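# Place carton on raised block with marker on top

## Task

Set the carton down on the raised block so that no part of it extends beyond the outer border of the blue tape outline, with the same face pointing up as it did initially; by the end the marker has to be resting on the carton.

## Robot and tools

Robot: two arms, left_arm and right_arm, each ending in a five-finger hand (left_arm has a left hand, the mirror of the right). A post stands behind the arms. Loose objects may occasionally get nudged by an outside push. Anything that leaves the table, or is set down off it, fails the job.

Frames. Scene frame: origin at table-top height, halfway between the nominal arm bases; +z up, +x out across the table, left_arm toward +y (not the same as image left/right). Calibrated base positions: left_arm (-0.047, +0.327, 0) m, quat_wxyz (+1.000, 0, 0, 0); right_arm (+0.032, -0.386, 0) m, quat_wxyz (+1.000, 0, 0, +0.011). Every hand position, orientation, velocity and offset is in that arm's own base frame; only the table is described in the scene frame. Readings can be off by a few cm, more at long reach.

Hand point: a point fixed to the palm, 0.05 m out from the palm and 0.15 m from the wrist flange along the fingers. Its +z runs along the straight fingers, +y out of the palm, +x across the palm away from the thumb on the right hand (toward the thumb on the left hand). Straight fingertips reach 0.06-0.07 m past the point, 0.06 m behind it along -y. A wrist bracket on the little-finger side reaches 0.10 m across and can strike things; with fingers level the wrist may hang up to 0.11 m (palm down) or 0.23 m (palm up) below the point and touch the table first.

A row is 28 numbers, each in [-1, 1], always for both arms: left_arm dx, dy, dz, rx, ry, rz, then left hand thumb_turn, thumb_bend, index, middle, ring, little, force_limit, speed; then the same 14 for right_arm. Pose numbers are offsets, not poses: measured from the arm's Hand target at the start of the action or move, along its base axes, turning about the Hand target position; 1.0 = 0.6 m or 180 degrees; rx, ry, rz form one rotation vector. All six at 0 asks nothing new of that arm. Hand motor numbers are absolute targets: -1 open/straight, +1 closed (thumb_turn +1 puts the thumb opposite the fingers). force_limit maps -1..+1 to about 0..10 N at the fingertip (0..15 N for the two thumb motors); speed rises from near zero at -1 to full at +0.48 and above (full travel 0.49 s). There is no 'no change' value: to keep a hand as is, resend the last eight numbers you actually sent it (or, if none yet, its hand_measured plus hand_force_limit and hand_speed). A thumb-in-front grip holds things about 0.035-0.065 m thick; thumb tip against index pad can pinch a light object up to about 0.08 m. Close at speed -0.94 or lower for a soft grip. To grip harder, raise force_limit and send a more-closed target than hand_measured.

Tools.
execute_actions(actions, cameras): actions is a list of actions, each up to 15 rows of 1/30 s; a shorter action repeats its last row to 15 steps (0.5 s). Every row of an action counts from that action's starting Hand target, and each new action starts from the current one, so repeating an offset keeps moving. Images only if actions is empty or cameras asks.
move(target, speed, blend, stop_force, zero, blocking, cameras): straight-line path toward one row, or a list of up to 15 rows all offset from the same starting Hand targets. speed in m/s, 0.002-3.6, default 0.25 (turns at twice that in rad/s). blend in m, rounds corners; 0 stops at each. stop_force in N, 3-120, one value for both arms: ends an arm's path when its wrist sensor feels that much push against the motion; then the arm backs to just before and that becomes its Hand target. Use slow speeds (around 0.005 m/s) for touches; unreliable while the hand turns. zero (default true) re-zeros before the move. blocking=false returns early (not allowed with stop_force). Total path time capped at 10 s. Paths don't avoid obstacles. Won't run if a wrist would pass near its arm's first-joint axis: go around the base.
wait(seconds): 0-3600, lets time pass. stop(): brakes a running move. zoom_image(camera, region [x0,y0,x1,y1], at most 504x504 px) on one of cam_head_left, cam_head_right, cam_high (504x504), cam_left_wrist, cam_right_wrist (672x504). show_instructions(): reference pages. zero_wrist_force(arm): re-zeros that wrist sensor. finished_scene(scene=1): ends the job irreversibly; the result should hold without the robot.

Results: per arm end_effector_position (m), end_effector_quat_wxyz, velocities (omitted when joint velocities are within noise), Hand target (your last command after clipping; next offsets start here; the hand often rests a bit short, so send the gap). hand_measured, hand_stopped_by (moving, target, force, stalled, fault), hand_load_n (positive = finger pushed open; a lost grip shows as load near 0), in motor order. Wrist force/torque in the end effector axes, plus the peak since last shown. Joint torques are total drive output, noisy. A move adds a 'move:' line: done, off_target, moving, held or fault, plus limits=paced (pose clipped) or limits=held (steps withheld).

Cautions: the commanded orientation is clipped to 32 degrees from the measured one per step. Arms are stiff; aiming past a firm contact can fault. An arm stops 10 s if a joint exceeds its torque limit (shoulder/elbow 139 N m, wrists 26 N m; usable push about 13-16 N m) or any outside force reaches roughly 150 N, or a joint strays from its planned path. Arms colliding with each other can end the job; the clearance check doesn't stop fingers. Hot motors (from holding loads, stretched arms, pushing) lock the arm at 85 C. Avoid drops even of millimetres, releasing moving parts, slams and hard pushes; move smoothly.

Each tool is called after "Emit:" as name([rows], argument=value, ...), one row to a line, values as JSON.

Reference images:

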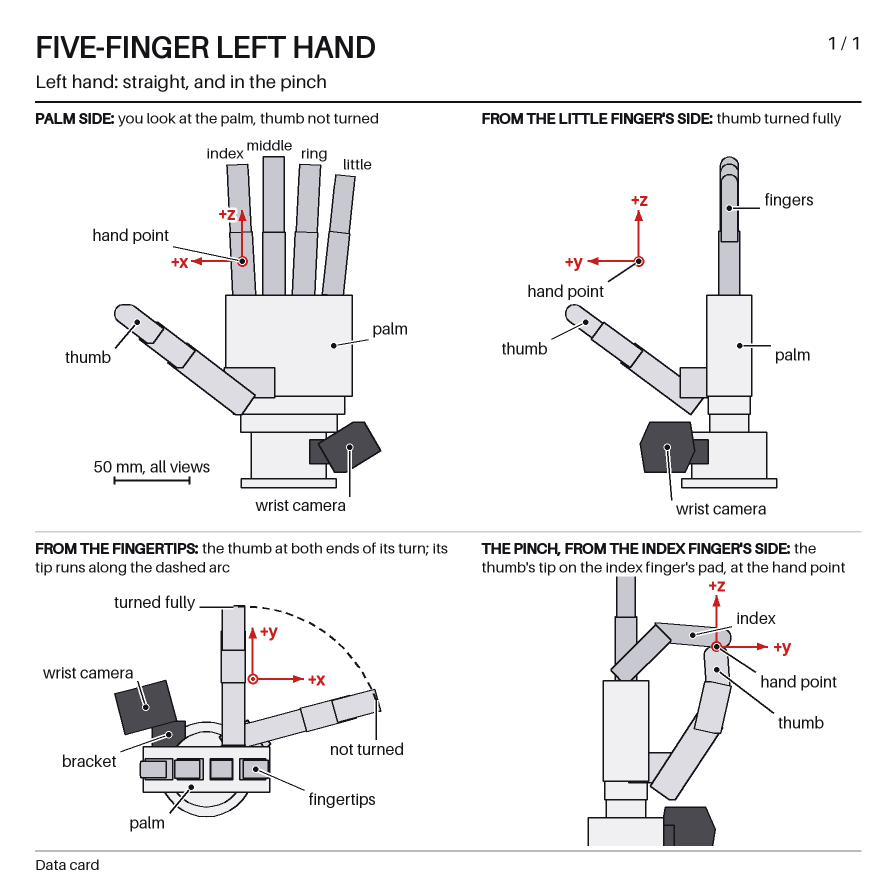

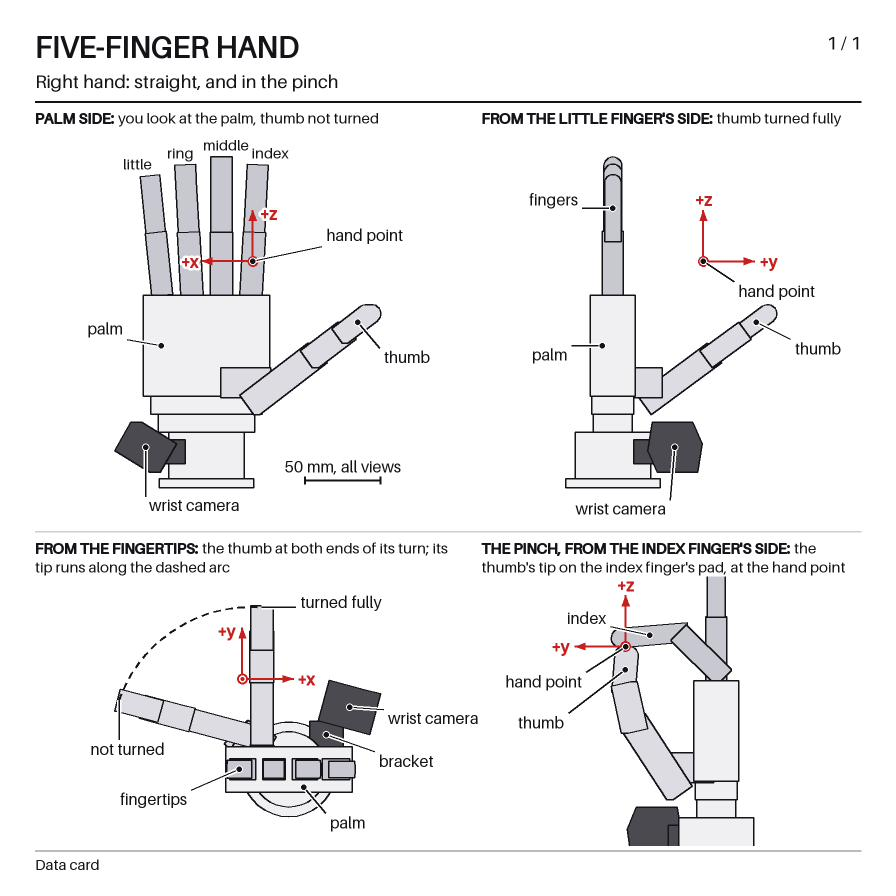

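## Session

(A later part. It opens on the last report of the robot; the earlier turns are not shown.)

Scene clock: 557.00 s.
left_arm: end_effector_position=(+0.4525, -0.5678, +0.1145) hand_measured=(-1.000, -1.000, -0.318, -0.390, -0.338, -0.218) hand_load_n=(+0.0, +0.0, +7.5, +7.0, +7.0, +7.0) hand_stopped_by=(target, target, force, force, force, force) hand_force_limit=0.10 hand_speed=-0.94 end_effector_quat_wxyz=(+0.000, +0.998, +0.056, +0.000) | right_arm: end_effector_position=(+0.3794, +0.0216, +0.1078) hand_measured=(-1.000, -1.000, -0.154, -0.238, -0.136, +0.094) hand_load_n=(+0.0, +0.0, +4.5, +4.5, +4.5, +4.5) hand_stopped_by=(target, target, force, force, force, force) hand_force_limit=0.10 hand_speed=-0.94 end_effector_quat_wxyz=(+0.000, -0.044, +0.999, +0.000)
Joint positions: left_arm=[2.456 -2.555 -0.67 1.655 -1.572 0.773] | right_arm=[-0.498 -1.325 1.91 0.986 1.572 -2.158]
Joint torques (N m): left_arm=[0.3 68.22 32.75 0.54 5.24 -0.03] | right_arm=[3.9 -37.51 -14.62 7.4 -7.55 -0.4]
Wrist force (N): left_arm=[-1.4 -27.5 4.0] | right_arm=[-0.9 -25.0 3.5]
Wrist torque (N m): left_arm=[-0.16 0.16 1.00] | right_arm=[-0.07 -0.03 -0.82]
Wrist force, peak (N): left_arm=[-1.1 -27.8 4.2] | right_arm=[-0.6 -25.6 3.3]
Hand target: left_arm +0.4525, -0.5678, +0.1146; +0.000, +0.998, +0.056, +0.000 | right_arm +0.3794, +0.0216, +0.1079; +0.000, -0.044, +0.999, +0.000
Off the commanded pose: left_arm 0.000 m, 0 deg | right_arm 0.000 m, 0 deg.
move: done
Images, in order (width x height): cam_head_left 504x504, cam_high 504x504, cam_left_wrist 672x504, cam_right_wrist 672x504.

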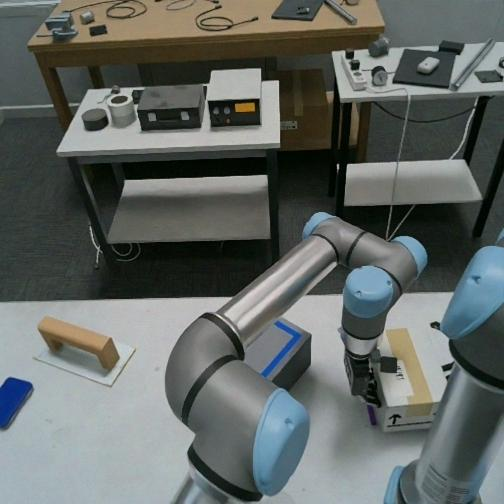

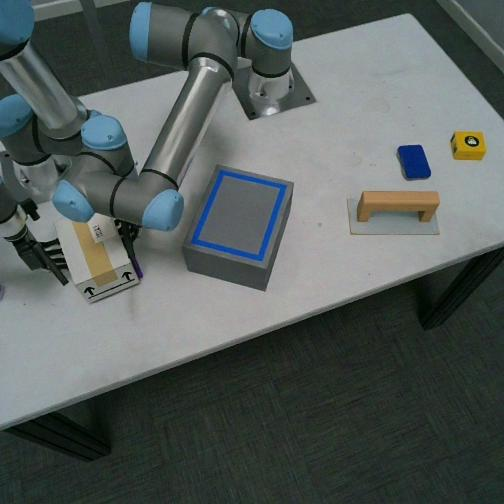

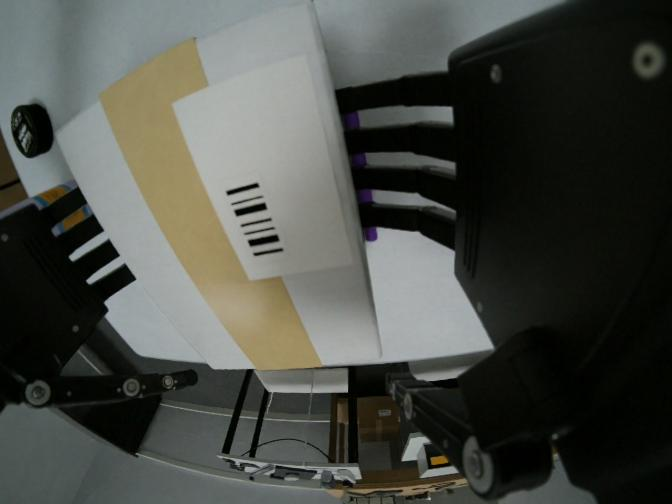

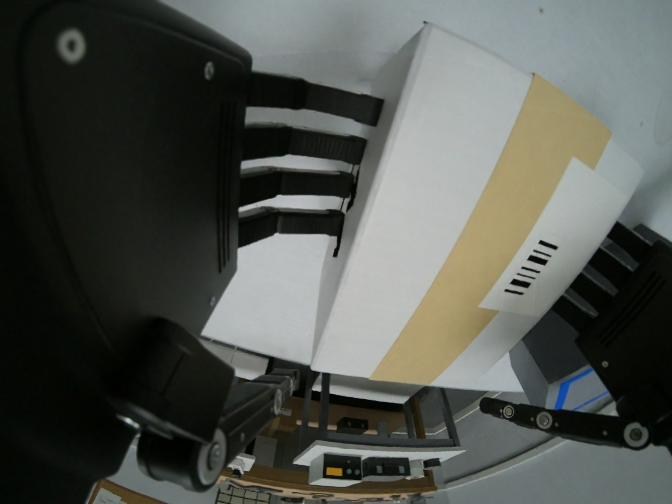

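Emit:
wait(seconds=0.5, cameras=["cam_high","cam_right_wrist","cam_left_wrist"])

Emit:
zoom_image(camera="cam_high", region=[45, 210, 155, 310])

Scene clock: 569.07 s.
left_arm: end_effector_position=(+0.4525, -0.5678, +0.1146) hand_measured=(-1.000, -1.000, -0.318, -0.390, -0.338, -0.218) hand_load_n=(+0.0, +0.0, +7.0, +7.0, +7.5, +7.0) hand_stopped_by=(target, target, force, force, force, force) hand_force_limit=0.10 hand_speed=-0.94 end_effector_quat_wxyz=(+0.000, +0.998, +0.056, +0.000) | right_arm: end_effector_position=(+0.3794, +0.0216, +0.1079) hand_measured=(-1.000, -1.000, -0.154, -0.238, -0.136, +0.094) hand_load_n=(+0.0, +0.0, +4.5, +4.5, +4.5, +4.5) hand_stopped_by=(target, target, force, force, force, force) hand_force_limit=0.10 hand_speed=-0.94 end_effector_quat_wxyz=(+0.000, -0.044, +0.999, +0.000)
Joint positions: left_arm=[2.456 -2.555 -0.67 1.654 -1.572 0.773] | right_arm=[-0.498 -1.325 1.91 0.986 1.572 -2.158]
Joint torques (N m): left_arm=[0.65 68.29 34.89 0.49 2.3 0.21] | right_arm=[3.02 -36.88 -15.59 7.16 -3.8 -0.35]
Wrist force (N): left_arm=[-1.6 -27.6 4.4] | right_arm=[-0.7 -25.3 3.4]
Wrist torque (N m): left_arm=[-0.20 0.20 0.99] | right_arm=[-0.11 -0.05 -0.81]
Wrist force, peak (N): left_arm=[-1.3 -28.1 4.5] | right_arm=[-0.7 -25.5 3.6]
Hand target: left_arm +0.4525, -0.5678, +0.1146; +0.000, +0.998, +0.056, +0.000 | right_arm +0.3794, +0.0216, +0.1079; +0.000, -0.044, +0.999, +0.000
Off the commanded pose: left_arm 0.000 m, 0 deg | right_arm 0.000 m, 0 deg.
wait: 0.50 s; at rest from the start
Images, in order (width x height): cam_high 504x504, cam_left_wrist 672x504, cam_right_wrist 672x504.

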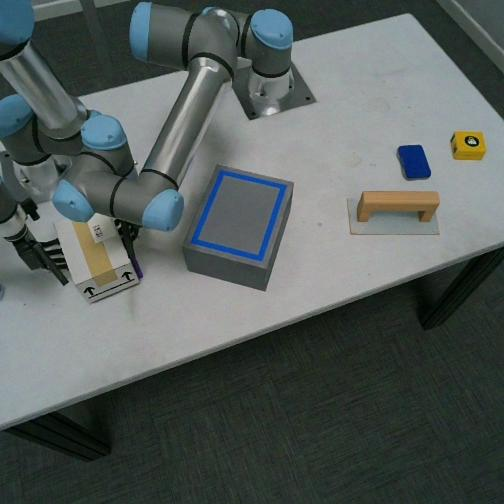

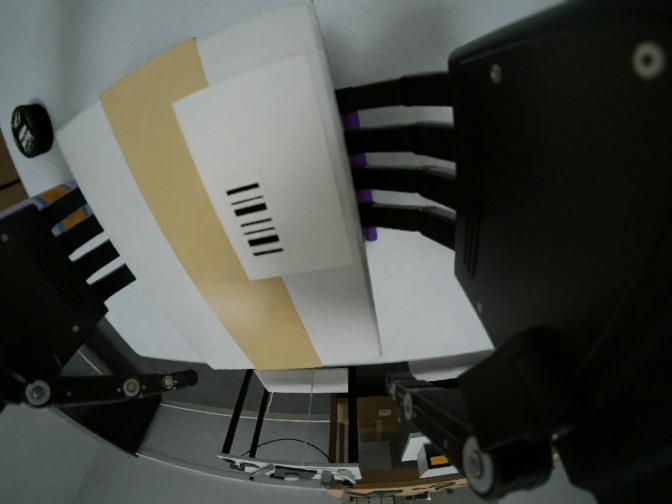

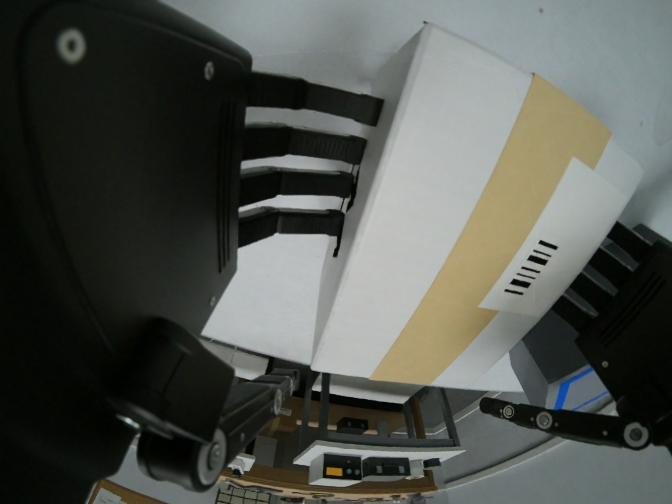

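Scaled by 4.582 from the camera's image (finer frame: 720x720).

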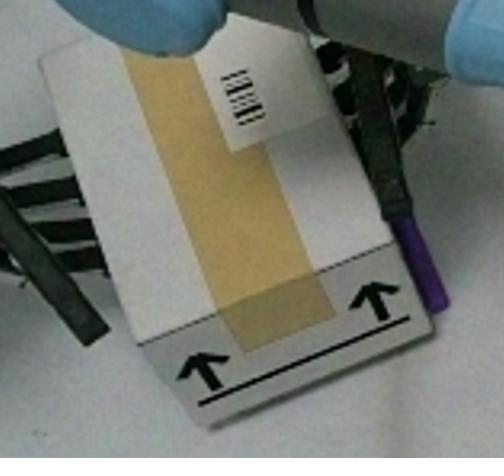

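Emit:
move(target=[0,0,0.1,0,0,0,-1,-1,0.3,0.3,0.3,0.3,0.1,-0.94,0,0,0.1,0,0,0,-1,-1,0.3,0.3,0.3,0.3,0.1,-0.94], cameras=["cam_high"], speed=0.05)

Emit:
zoom_image(camera="cam_high", region=[30, 180, 160, 310])

Scene clock: 597.87 s.
left_arm: end_effector_position=(+0.4525, -0.5678, +0.1745) hand_measured=(-1.000, -1.000, -0.318, -0.390, -0.338, -0.218) hand_load_n=(+0.0, +0.0, +7.5, +7.5, +7.5, +7.5) hand_stopped_by=(target, target, force, force, force, force) hand_force_limit=0.10 hand_speed=-0.94 end_effector_quat_wxyz=(+0.000, +0.998, +0.056, +0.000) | right_arm: end_effector_position=(+0.3794, +0.0216, +0.1679) hand_measured=(-1.000, -1.000, -0.154, -0.238, -0.136, +0.094) hand_load_n=(+0.0, +0.0, +5.0, +5.0, +5.0, +4.5) hand_stopped_by=(target, target, force, force, force, force) hand_force_limit=0.10 hand_speed=-0.94 end_effector_quat_wxyz=(+0.000, -0.044, +0.999, +0.000)
Joint positions: left_arm=[2.456 -2.553 -0.521 1.503 -1.572 0.773] | right_arm=[-0.498 -1.397 1.825 1.142 1.572 -2.158]
Joint torques (N m): left_arm=[-4.71 47.55 32.05 0.91 3.19 0] | right_arm=[12.94 -35.49 -16.76 7.72 -7.76 -0.17]
Wrist force (N): left_arm=[-1.5 -28.9 4.0] | right_arm=[-1.1 -26.8 3.2]
Wrist torque (N m): left_arm=[-0.08 0.10 1.11] | right_arm=[-0.07 -0.03 -0.85]
Wrist force, peak (N): left_arm=[-1.7 -29.3 4.2] | right_arm=[-1.0 -27.1 3.4]
Hand target: left_arm +0.4525, -0.5678, +0.1746; +0.000, +0.998, +0.056, +0.000 | right_arm +0.3794, +0.0216, +0.1679; +0.000, -0.044, +0.999, +0.000
Off the commanded pose: left_arm 0.000 m, 0 deg | right_arm 0.000 m, 0 deg.
move: done

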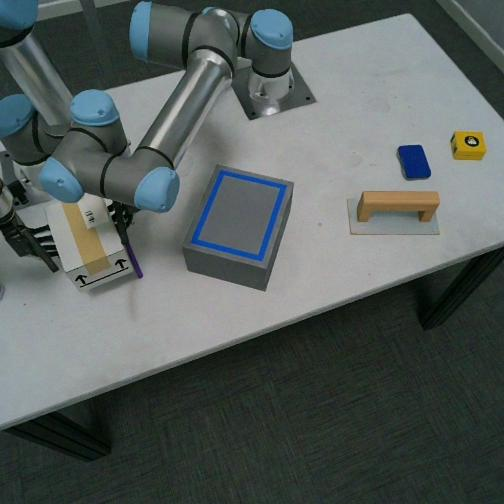

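Scaled by 3.877 from the camera's image (finer frame: 720x720).

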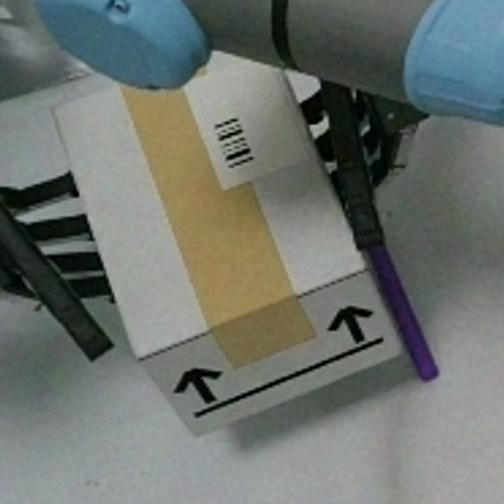

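Emit:
move(target=[0,0,0.1,0,0,0,-1,-1,0.3,0.3,0.3,0.3,0.1,-0.94,0,0,0.1,0,0,0,-1,-1,0.3,0.3,0.3,0.3,0.1,-0.94], cameras=["cam_high"], speed=0.05)

Scene clock: 601.30 s.
left_arm: end_effector_position=(+0.4525, -0.5678, +0.2346) hand_measured=(-1.000, -1.000, -0.318, -0.390, -0.338, -0.218) hand_load_n=(+0.0, +0.0, +7.5, +8.0, +8.0, +8.0) hand_stopped_by=(target, target, force, force, force, force) hand_force_limit=0.10 hand_speed=-0.94 end_effector_quat_wxyz=(+0.000, +0.998, +0.056, +0.000) | right_arm: end_effector_position=(+0.3794, +0.0216, +0.2279) hand_measured=(-1.000, -1.000, -0.154, -0.238, -0.136, +0.094) hand_load_n=(+0.0, +0.0, +5.0, +5.0, +5.0, +5.0) hand_stopped_by=(target, target, force, force, force, force) hand_force_limit=0.10 hand_speed=-0.94 end_effector_quat_wxyz=(+0.000, -0.044, +0.999, +0.000)
Joint positions: left_arm=[2.456 -2.62 -0.235 1.285 -1.572 0.773] | right_arm=[-0.498 -1.446 1.72 1.297 1.572 -2.158]
Joint torques (N m): left_arm=[-16.99 47.13 31.48 1.11 2.37 -0.98] | right_arm=[9.96 -35.7 -18.87 7.73 -5.03 0.46]
Wrist force (N): left_arm=[-2.9 -30.5 4.3] | right_arm=[-2.4 -27.6 2.8]
Wrist torque (N m): left_arm=[-0.13 0.19 1.16] | right_arm=[0.05 0.04 -0.86]
Wrist force, peak (N): left_arm=[-2.6 -30.8 4.4] | right_arm=[-1.5 -28.1 2.9]
Hand target: left_arm +0.4525, -0.5678, +0.2346; +0.000, +0.998, +0.056, +0.000 | right_arm +0.3794, +0.0216, +0.2279; +0.000, -0.044, +0.999, +0.000
Off the commanded pose: left_arm 0.000 m, 0 deg | right_arm 0.000 m, 0 deg.
move: done

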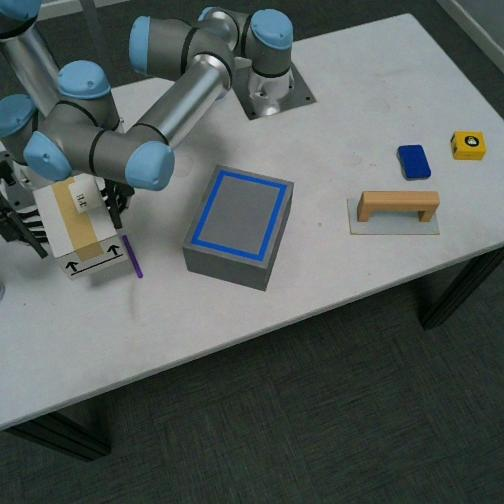

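Emit:
move(target=[0.0130,0.0460,0,0,0,-0.0239,-1,-1,0.3,0.3,0.3,0.3,0.1,-0.94,0.0015,0.0450,0,0,0,-0.0239,-1,-1,0.3,0.3,0.3,0.3,0.1,-0.94], cameras=["cam_high"], speed=0.03)

Scene clock: 610.30 s.
left_arm: end_effector_position=(+0.4603, -0.5403, +0.2346) hand_measured=(-1.000, -1.000, -0.318, -0.390, -0.338, -0.218) hand_load_n=(+0.0, +0.0, +8.0, +8.0, +7.0, +6.5) hand_stopped_by=(target, target, force, force, force, force) hand_force_limit=0.10 hand_speed=-0.94 end_effector_quat_wxyz=(+0.000, +1.000, +0.019, +0.000) | right_arm: end_effector_position=(+0.3803, +0.0486, +0.2279) hand_measured=(-1.000, -1.000, -0.154, -0.238, -0.136, +0.094) hand_load_n=(+0.0, +0.0, +3.0, +4.0, +4.5, +4.0) hand_stopped_by=(target, target, force, force, force, force) hand_force_limit=0.10 hand_speed=-0.94 end_effector_quat_wxyz=(+0.000, -0.007, +1.000, +0.000)
Joint positions: left_arm=[2.505 -2.514 -0.442 1.384 -1.572 0.897] | right_arm=[-0.424 -1.461 1.737 1.295 1.571 -2.009]
Joint torques (N m): left_arm=[-1.46 65.65 12.23 2.33 6.7 1.4] | right_arm=[15.36 -34.38 -9.16 2.59 -3.64 2.53]
Wrist force (N): left_arm=[2.2 -26.3 4.4] | right_arm=[2.6 -24.2 2.1]
Wrist torque (N m): left_arm=[0.00 0.08 0.75] | right_arm=[-0.04 -0.05 -0.94]
Wrist force, peak (N): left_arm=[-1.3 -31.1 4.7] | right_arm=[-0.6 -28.8 3.3]
Hand target: left_arm +0.4603, -0.5402, +0.2346; +0.000, +1.000, +0.019, +0.000 | right_arm +0.3803, +0.0486, +0.2279; +0.000, -0.007, +1.000, +0.000
Off the commanded pose: left_arm 0.000 m, 0 deg | right_arm 0.000 m, 0 deg.
move: done

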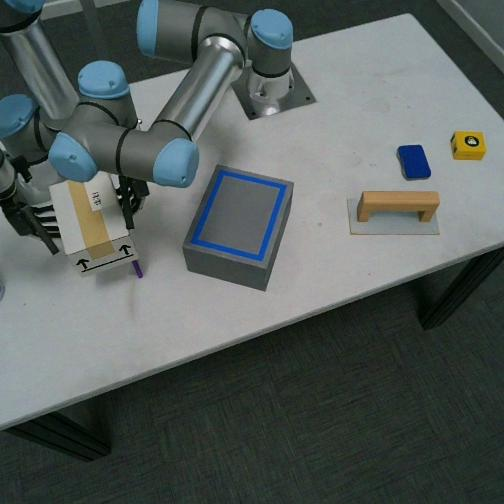

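Emit:
move(target=[0.0065,0.0530,0,0,0,0,-1,-1,0.3,0.3,0.3,0.3,0.1,-0.94,0.0077,0.0529,0,0,0,0,-1,-1,0.3,0.3,0.3,0.3,0.1,-0.94], cameras=[], speed=0.03)

Scene clock: 618.30 s.
left_arm: end_effector_position=(+0.4642, -0.5085, +0.2346) hand_measured=(-1.000, -1.000, -0.318, -0.390, -0.338, -0.218) hand_load_n=(+0.0, +0.0, +8.0, +8.0, +7.0, +6.5) hand_stopped_by=(target, target, force, force, force, force) hand_force_limit=0.10 hand_speed=-0.94 end_effector_quat_wxyz=(+0.000, +1.000, +0.019, +0.000) | right_arm: end_effector_position=(+0.3849, +0.0803, +0.2279) hand_measured=(-1.000, -1.000, -0.154, -0.238, -0.136, +0.094) hand_load_n=(+0.0, +0.0, +3.0, +4.5, +4.5, +3.5) hand_stopped_by=(target, target, force, force, force, force) hand_force_limit=0.10 hand_speed=-0.94 end_effector_quat_wxyz=(+0.000, -0.007, +1.000, +0.000)
Joint positions: left_arm=[2.551 -2.416 -0.622 1.468 -1.572 0.943] | right_arm=[-0.328 -1.448 1.723 1.297 1.571 -1.913]
Joint torques (N m): left_arm=[-1.5 62.45 11.98 2.28 6.86 1.44] | right_arm=[17.15 -13.69 -21.84 5.1 -4.86 2.31]
Wrist force (N): left_arm=[2.4 -26.9 4.7] | right_arm=[2.8 -24.2 2.3]
Wrist torque (N m): left_arm=[-0.03 0.11 0.74] | right_arm=[-0.03 -0.02 -0.98]
Wrist force, peak (N): left_arm=[2.4 -26.9 4.7] | right_arm=[2.3 -24.7 2.4]
Hand target: left_arm +0.4642, -0.5084, +0.2346; +0.000, +1.000, +0.019, +0.000 | right_arm +0.3849, +0.0803, +0.2279; +0.000, -0.007, +1.000, +0.000
Off the commanded pose: left_arm 0.000 m, 0 deg | right_arm 0.000 m, 0 deg.
move: done

Emit:
move(target=[0.02867,0.09583,0,0,0,-0.0539,-1,-1,0.3,0.3,0.3,0.3,0.1,-0.94,-0.0015,0.1,0,0,0,-0.0539,-1,-1,0.3,0.3,0.3,0.3,0.1,-0.94], cameras=["cam_high","cam_head_left"], speed=0.03)

Scene clock: 641.67 s.
left_arm: end_effector_position=(+0.4814, -0.4510, +0.2346) hand_measured=(-1.000, -1.000, -0.318, -0.390, -0.338, -0.218) hand_load_n=(+0.0, +0.0, +9.5, +9.5, +9.0, +8.0) hand_stopped_by=(target, target, force, force, force, force) hand_force_limit=0.10 hand_speed=-0.94 end_effector_quat_wxyz=(+0.000, +0.998, -0.066, +0.000) | right_arm: end_effector_position=(+0.3840, +0.1404, +0.2279) hand_measured=(-1.000, -1.000, -0.154, -0.238, -0.136, +0.094) hand_load_n=(+0.0, +0.0, +3.5, +5.0, +5.0, +5.0) hand_stopped_by=(target, target, force, force, force, force) hand_force_limit=0.10 hand_speed=-0.94 end_effector_quat_wxyz=(+0.000, +0.078, +0.997, +0.000)
Joint positions: left_arm=[2.664 -2.332 -0.773 1.534 -1.572 1.225] | right_arm=[-0.141 -1.45 1.725 1.297 1.571 -1.556]
Joint torques (N m): left_arm=[-6.73 60.61 11.56 0.71 9.28 1.5] | right_arm=[15.93 -12.61 -25.79 2.67 -5.85 2.55]
Wrist force (N): left_arm=[3.7 -33.3 5.3] | right_arm=[4.3 -30.0 1.6]
Wrist torque (N m): left_arm=[0.02 0.11 0.95] | right_arm=[0.04 -0.07 -1.21]
Wrist force, peak (N): left_arm=[2.7 -34.8 4.8] | right_arm=[3.2 -31.3 1.9]
Hand target: left_arm +0.4814, -0.4509, +0.2346; +0.000, +0.998, -0.066, +0.000 | right_arm +0.3840, +0.1403, +0.2279; +0.000, +0.078, +0.997, +0.000
Off the commanded pose: left_arm 0.000 m, 0 deg | right_arm 0.000 m, 0 deg.
move: done
Images, in order (width x height): cam_head_left 504x504, cam_high 504x504.

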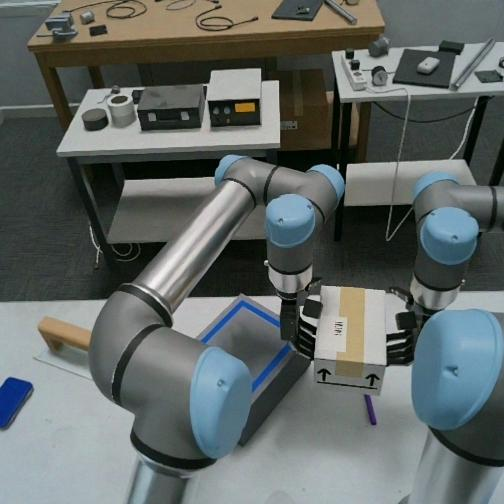

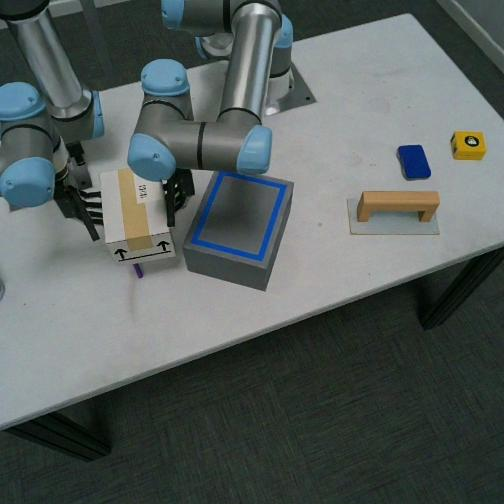

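Emit:
move(target=[0.02735,0.09455,0,0,0,-0.0539,-1,-1,0.3,0.3,0.3,0.3,0.1,-0.94,-0.00345,0.10192,0,0,0,-0.0539,-1,-1,0.3,0.3,0.3,0.3,0.1,-0.94], cameras=["cam_high","cam_head_left"], speed=0.03)

Scene clock: 652.97 s.
left_arm: end_effector_position=(+0.4978, -0.3942, +0.2346) hand_measured=(-1.000, -1.000, -0.318, -0.390, -0.338, -0.218) hand_load_n=(+0.0, -0.5, +7.5, +7.5, +6.5, +6.0) hand_stopped_by=(target, target, force, force, force, force) hand_force_limit=0.10 hand_speed=-0.94 end_effector_quat_wxyz=(+0.000, +0.989, -0.150, +0.000) | right_arm: end_effector_position=(+0.3819, +0.2015, +0.2279) hand_measured=(-1.000, -1.000, -0.154, -0.238, -0.136, +0.094) hand_load_n=(+0.0, -0.5, +3.0, +4.0, +4.0, +4.0) hand_stopped_by=(target, target, force, force, force, force) hand_force_limit=0.10 hand_speed=-0.94 end_effector_quat_wxyz=(+0.000, +0.162, +0.987, +0.000)
Joint positions: left_arm=[2.778 -2.285 -0.854 1.568 -1.572 1.508] | right_arm=[0.062 -1.419 1.688 1.302 1.571 -1.184]
Joint torques (N m): left_arm=[-3.18 58.7 9.21 -1.06 7.22 1.28] | right_arm=[10.94 -14.44 -27.67 1.57 -2.58 2.35]
Wrist force (N): left_arm=[0.7 -24.4 4.4] | right_arm=[0.6 -22.2 2.2]
Wrist torque (N m): left_arm=[0.04 0.14 0.69] | right_arm=[0.00 0.06 -0.86]
Wrist force, peak (N): left_arm=[2.4 -33.9 5.3] | right_arm=[3.1 -30.7 1.8]
Hand target: left_arm +0.4978, -0.3942, +0.2346; +0.000, +0.989, -0.150, +0.000 | right_arm +0.3819, +0.2015, +0.2279; +0.000, +0.162, +0.987, +0.000
Off the commanded pose: left_arm 0.000 m, 0 deg | right_arm 0.000 m, 0 deg.
move: done
Images, in order (width x height): cam_head_left 504x504, cam_high 504x504.

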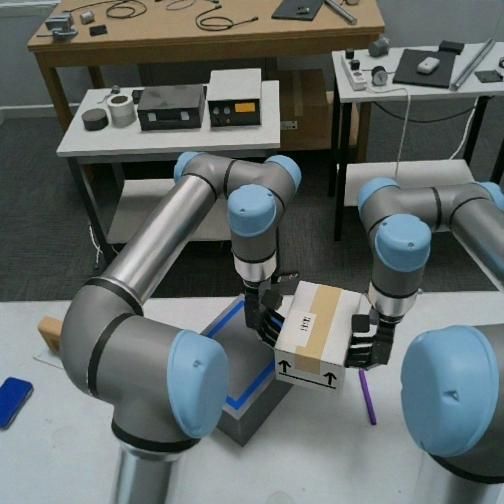

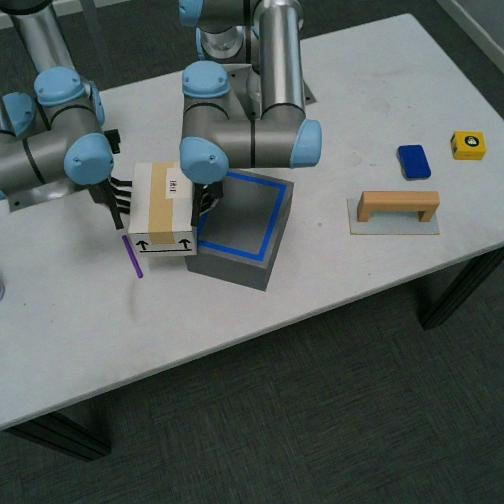

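Emit:
zoom_image(camera="cam_high", region=[110, 140, 310, 300])

Emit:
zoom_image(camera="cam_head_left", region=[190, 260, 390, 450])

Scaled by 2.520 from the camera's image (finer frame: 720x720).

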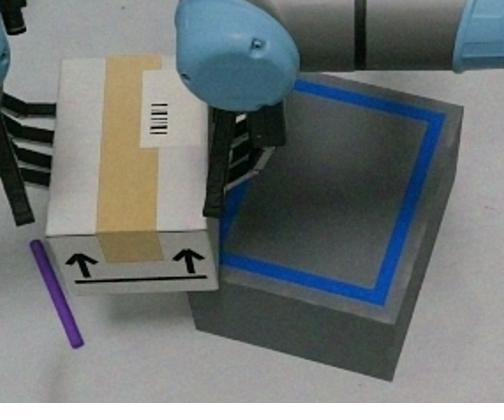

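Scaled by 2.520 from the camera's image (finer frame: 720x720).

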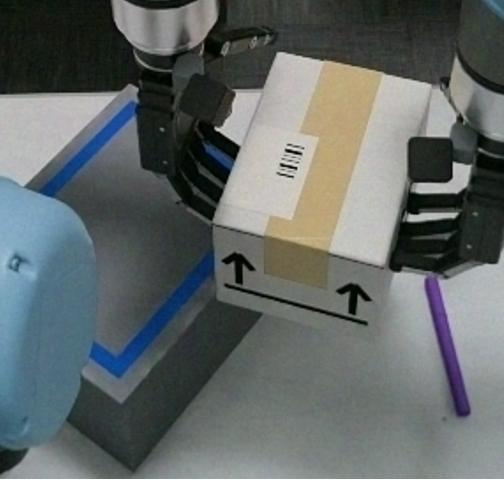

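Emit:
move(target=[0.01537,0.11227,0,0,0,-0.0539,-1,-1,0.3,0.3,0.3,0.3,0.1,-0.94,-0.01123,0.12688,0,0,0,-0.0539,-1,-1,0.3,0.3,0.3,0.3,0.1,-0.94], cameras=["cam_high","cam_head_left"], speed=0.03)

Scene clock: 677.47 s.
left_arm: end_effector_position=(+0.5070, -0.3269, +0.2346) hand_measured=(-1.000, -1.000, -0.318, -0.390, -0.338, -0.218) hand_load_n=(+0.0, +0.0, +8.5, +8.5, +7.5, +7.5) hand_stopped_by=(target, target, force, force, force, force) hand_force_limit=0.10 hand_speed=-0.94 end_effector_quat_wxyz=(+0.000, +0.972, -0.233, +0.000) | right_arm: end_effector_position=(+0.3752, +0.2776, +0.2279) hand_measured=(-1.000, -1.000, -0.154, -0.238, -0.136, +0.094) hand_load_n=(+0.0, +0.0, +3.5, +4.5, +4.5, +4.5) hand_stopped_by=(target, target, force, force, force, force) hand_force_limit=0.10 hand_speed=-0.94 end_effector_quat_wxyz=(+0.000, +0.245, +0.970, +0.000)
Joint positions: left_arm=[2.905 -2.232 -0.943 1.605 -1.571 1.805] | right_arm=[0.302 -1.342 1.595 1.318 1.571 -0.775]
Joint torques (N m): left_arm=[-5.13 57.52 7.16 -3.22 8.15 1.42] | right_arm=[9.74 -17.16 -32.08 -0.94 -2.17 2.22]
Wrist force (N): left_arm=[1.8 -28.8 5.0] | right_arm=[1.8 -27.0 2.3]
Wrist torque (N m): left_arm=[0.04 0.09 0.82] | right_arm=[-0.12 -0.01 -1.04]
Wrist force, peak (N): left_arm=[1.3 -31.1 4.9] | right_arm=[1.7 -28.2 2.5]
Hand target: left_arm +0.5070, -0.3268, +0.2346; +0.000, +0.972, -0.233, +0.000 | right_arm +0.3752, +0.2776, +0.2279; +0.000, +0.245, +0.970, +0.000
Off the commanded pose: left_arm 0.000 m, 0 deg | right_arm 0.000 m, 0 deg.
move: done
Images, in order (width x height): cam_head_left 504x504, cam_high 504x504.

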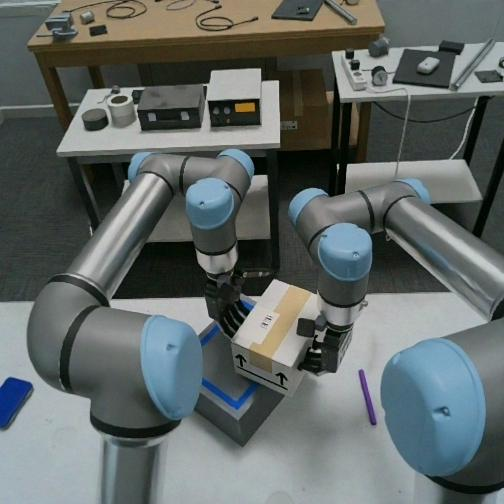

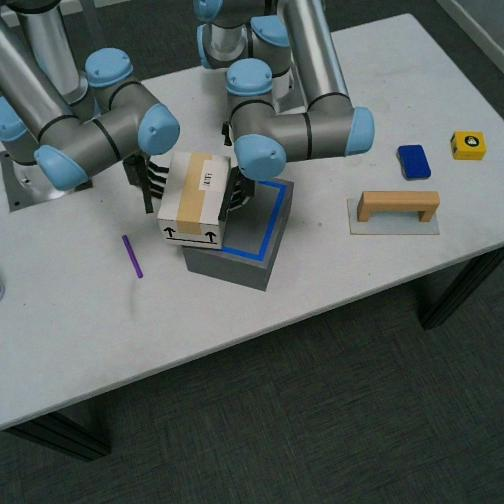

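Emit:
zoom_image(camera="cam_high", region=[140, 140, 310, 300])

Scaled by 2.965 from the camera's image (finer frame: 720x720).

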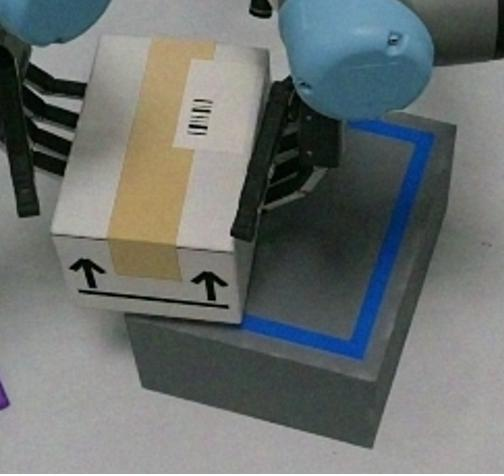

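Emit:
zoom_image(camera="cam_head_left", region=[180, 260, 370, 450])

Scaled by 2.653 from the camera's image (finer frame: 720x720).

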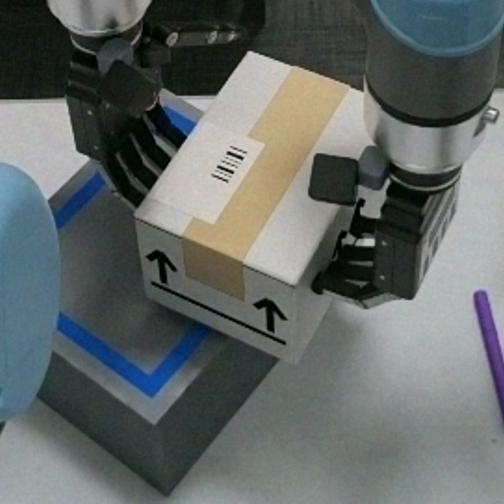

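Emit:
move(target=[0.01702,0.12247,0,0,0,-0.0572,-1,-1,0.3,0.3,0.3,0.3,0.1,-0.94,-0.00865,0.14288,0,0,0,-0.0572,-1,-1,0.3,0.3,0.3,0.3,0.1,-0.94], cameras=["cam_high","cam_head_left","cam_head_right"], speed=0.03)

Emit:
zoom_image(camera="cam_high", region=[140, 140, 310, 300])

Emit:
zoom_image(camera="cam_head_left", region=[150, 260, 340, 450])

Emit:
zoom_image(camera="cam_head_right", region=[150, 260, 340, 450])

Scene clock: 702.57 s.
left_arm: end_effector_position=(+0.5172, -0.2534, +0.2346) hand_measured=(-1.000, -1.000, -0.318, -0.390, -0.338, -0.218) hand_load_n=(+0.0, +0.0, +8.5, +9.0, +8.0, +7.5) hand_stopped_by=(target, target, force, force, force, force) hand_force_limit=0.10 hand_speed=-0.94 end_effector_quat_wxyz=(+0.000, +0.948, -0.320, +0.000) | right_arm: end_effector_position=(+0.3700, +0.3633, +0.2279) hand_measured=(-1.000, -1.000, -0.154, -0.238, -0.136, +0.094) hand_load_n=(+0.0, +0.0, +3.5, +4.5, +4.5, +5.0) hand_stopped_by=(target, target, force, force, force, force) hand_force_limit=0.10 hand_speed=-0.94 end_effector_quat_wxyz=(+0.000, +0.331, +0.944, +0.000)
Joint positions: left_arm=[3.042 -2.208 -0.983 1.621 -1.571 2.122] | right_arm=[0.53 -1.205 1.414 1.363 1.57 -0.367]
Joint torques (N m): left_arm=[-3.8 56.67 5.23 -5.32 7.58 1.26] | right_arm=[6.9 -23.62 -34.46 -2.27 -0.02 1.9]
Wrist force (N): left_arm=[0.0 -29.8 4.9] | right_arm=[1.1 -27.7 2.5]
Wrist torque (N m): left_arm=[0.13 0.18 0.85] | right_arm=[0.00 -0.06 -0.97]
Wrist force, peak (N): left_arm=[1.0 -33.9 5.1] | right_arm=[2.0 -31.3 2.2]
Hand target: left_arm +0.5172, -0.2534, +0.2346; +0.000, +0.948, -0.320, +0.000 | right_arm +0.3700, +0.3634, +0.2279; +0.000, +0.331, +0.944, +0.000
Off the commanded pose: left_arm 0.000 m, 0 deg | right_arm 0.000 m, 0 deg.
move: done
Images, in order (width x height): cam_head_left 504x504, cam_head_right 504x504, cam_high 504x504.

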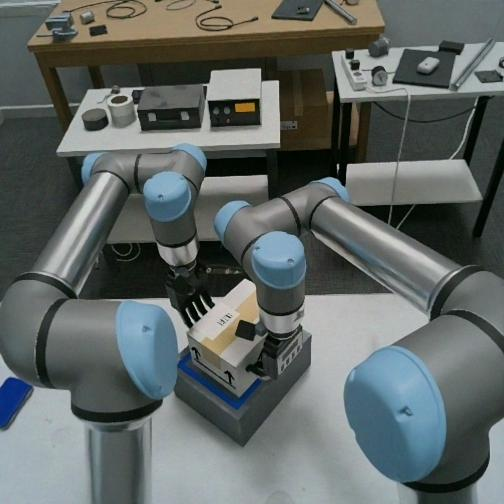

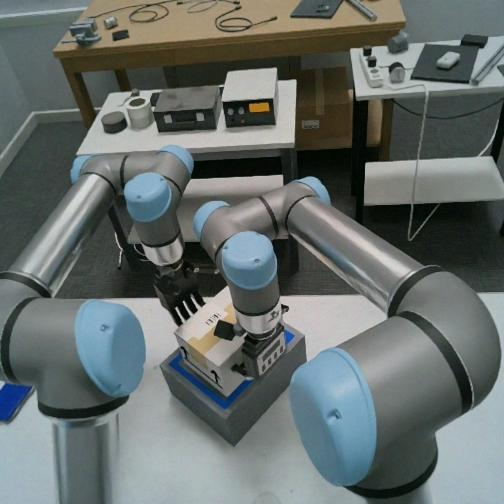

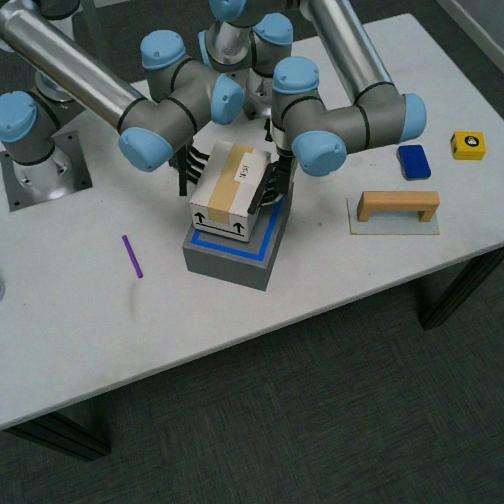

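Scaled by 2.965 from the camera's image (finer frame: 720x720).

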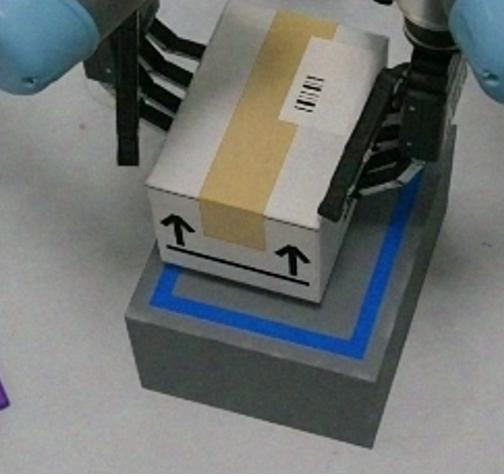

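Scaled by 2.653 from the camera's image (finer frame: 720x720).

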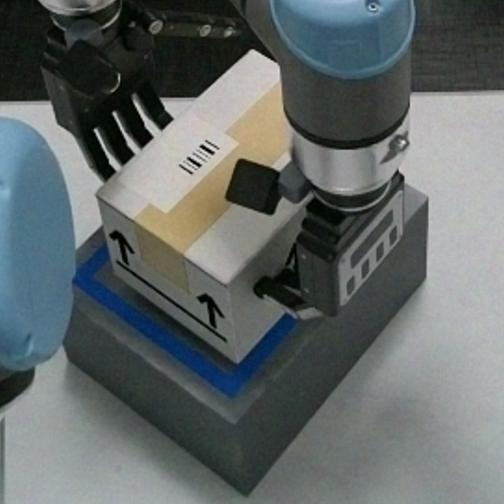

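Scaled by 2.653 from the camera's image (finer frame: 720x720).

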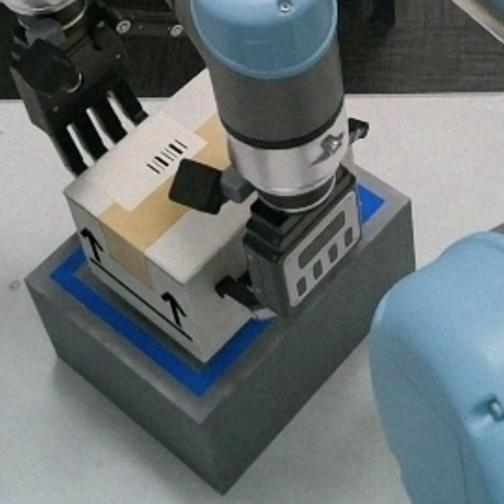

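Emit:
move(target=[0,0,-0.025,0,0,0,-1,-1,0.3,0.3,0.3,0.3,0.1,-0.94,0,0,-0.025,0,0,0,-1,-1,0.3,0.3,0.3,0.3,0.1,-0.94], cameras=["cam_high","cam_head_left","cam_head_right"], speed=0.01, stop_force=6)

Emit:
zoom_image(camera="cam_high", region=[170, 140, 310, 300])

Emit:
zoom_image(camera="cam_head_left", region=[160, 280, 320, 450])

Emit:
zoom_image(camera="cam_head_right", region=[150, 280, 310, 450])

Scene clock: 719.17 s.
left_arm: end_effector_position=(+0.5172, -0.2534, +0.2196) hand_measured=(-1.000, -1.000, -0.318, -0.390, -0.338, -0.218) hand_load_n=(+0.0, +0.0, +8.5, +9.0, +8.0, +7.5) hand_stopped_by=(target, target, force, force, force, force) hand_force_limit=0.10 hand_speed=-0.94 end_effector_quat_wxyz=(+0.000, +0.948, -0.320, +0.000) | right_arm: end_effector_position=(+0.3700, +0.3634, +0.2129) hand_measured=(-1.000, -1.000, -0.154, -0.238, -0.136, +0.094) hand_load_n=(+0.0, +0.0, +3.5, +4.5, +4.5, +4.5) hand_stopped_by=(target, target, force, force, force, force) hand_force_limit=0.10 hand_speed=-0.94 end_effector_quat_wxyz=(+0.000, +0.331, +0.944, +0.000)
Joint positions: left_arm=[3.042 -2.211 -1.016 1.657 -1.571 2.122] | right_arm=[0.531 -1.197 1.442 1.327 1.57 -0.366]
Joint torques (N m): left_arm=[-6.71 36.02 5.42 -5.36 5.47 1.25] | right_arm=[6.75 -24.27 -20.92 -5.32 0.07 1.89]
Wrist force (N): left_arm=[0.8 -29.6 5.0] | right_arm=[1.6 -26.9 2.3]
Wrist torque (N m): left_arm=[0.09 0.13 0.84] | right_arm=[0.05 -0.07 -0.96]
Wrist force, peak (N): left_arm=[0.6 -30.0 4.9] | right_arm=[1.1 -28.0 2.0]
Hand target: left_arm +0.5172, -0.2534, +0.2196; +0.000, +0.948, -0.320, +0.000 | right_arm +0.3700, +0.3634, +0.2129; +0.000, +0.331, +0.944, +0.000
Off the commanded pose: left_arm 0.000 m, 0 deg | right_arm 0.000 m, 0 deg.
move: done
Images, in order (width x height): cam_head_left 504x504, cam_head_right 504x504, cam_high 504x504.

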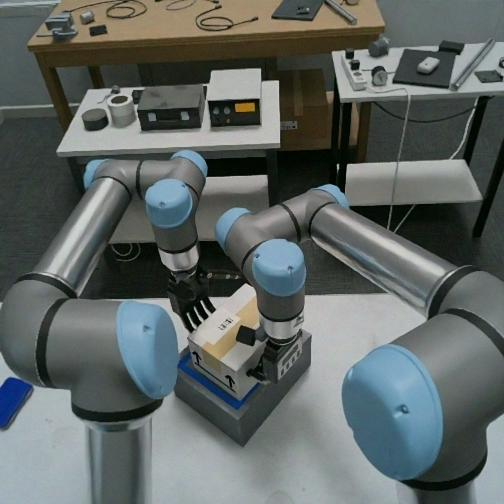

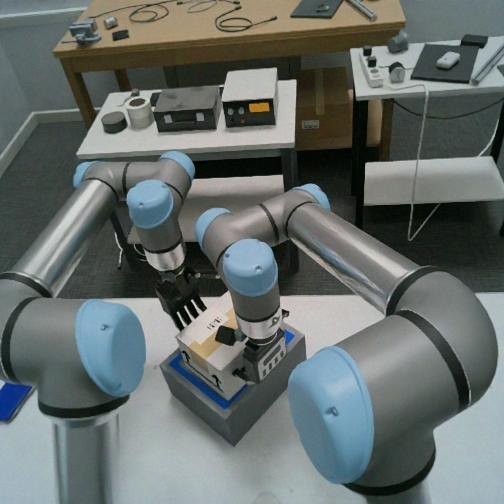

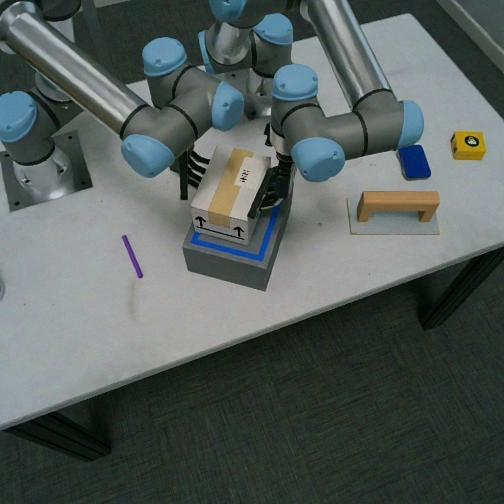

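Scaled by 3.150 from the camera's image (finer frame: 720x720).

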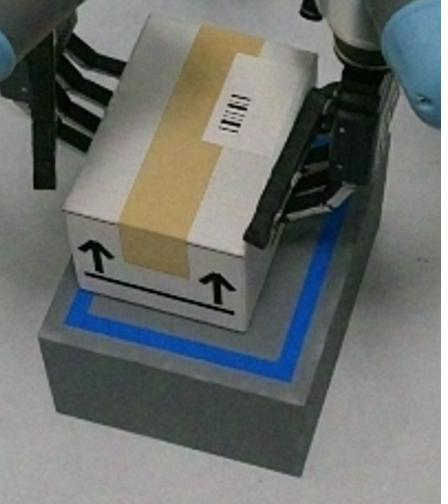

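Scaled by 2.965 from the camera's image (finer frame: 720x720).

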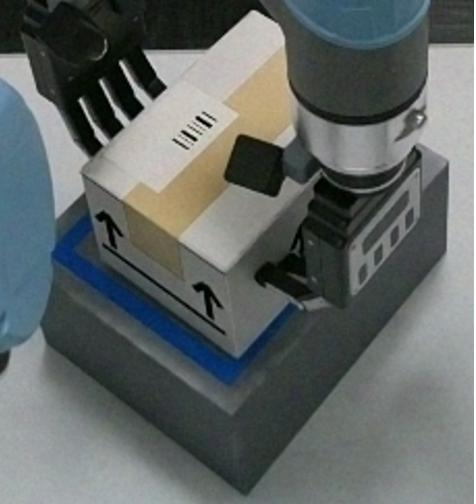

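Scaled by 2.965 from the camera's image (finer frame: 720x720).

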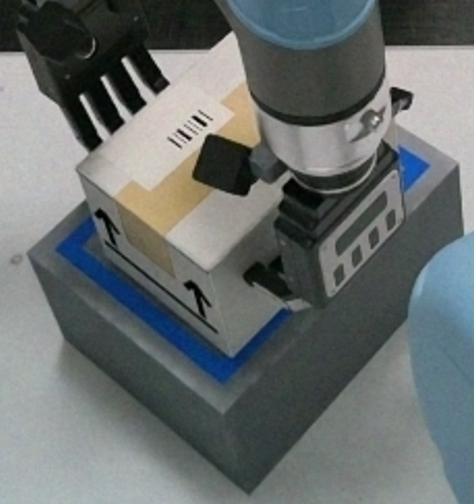

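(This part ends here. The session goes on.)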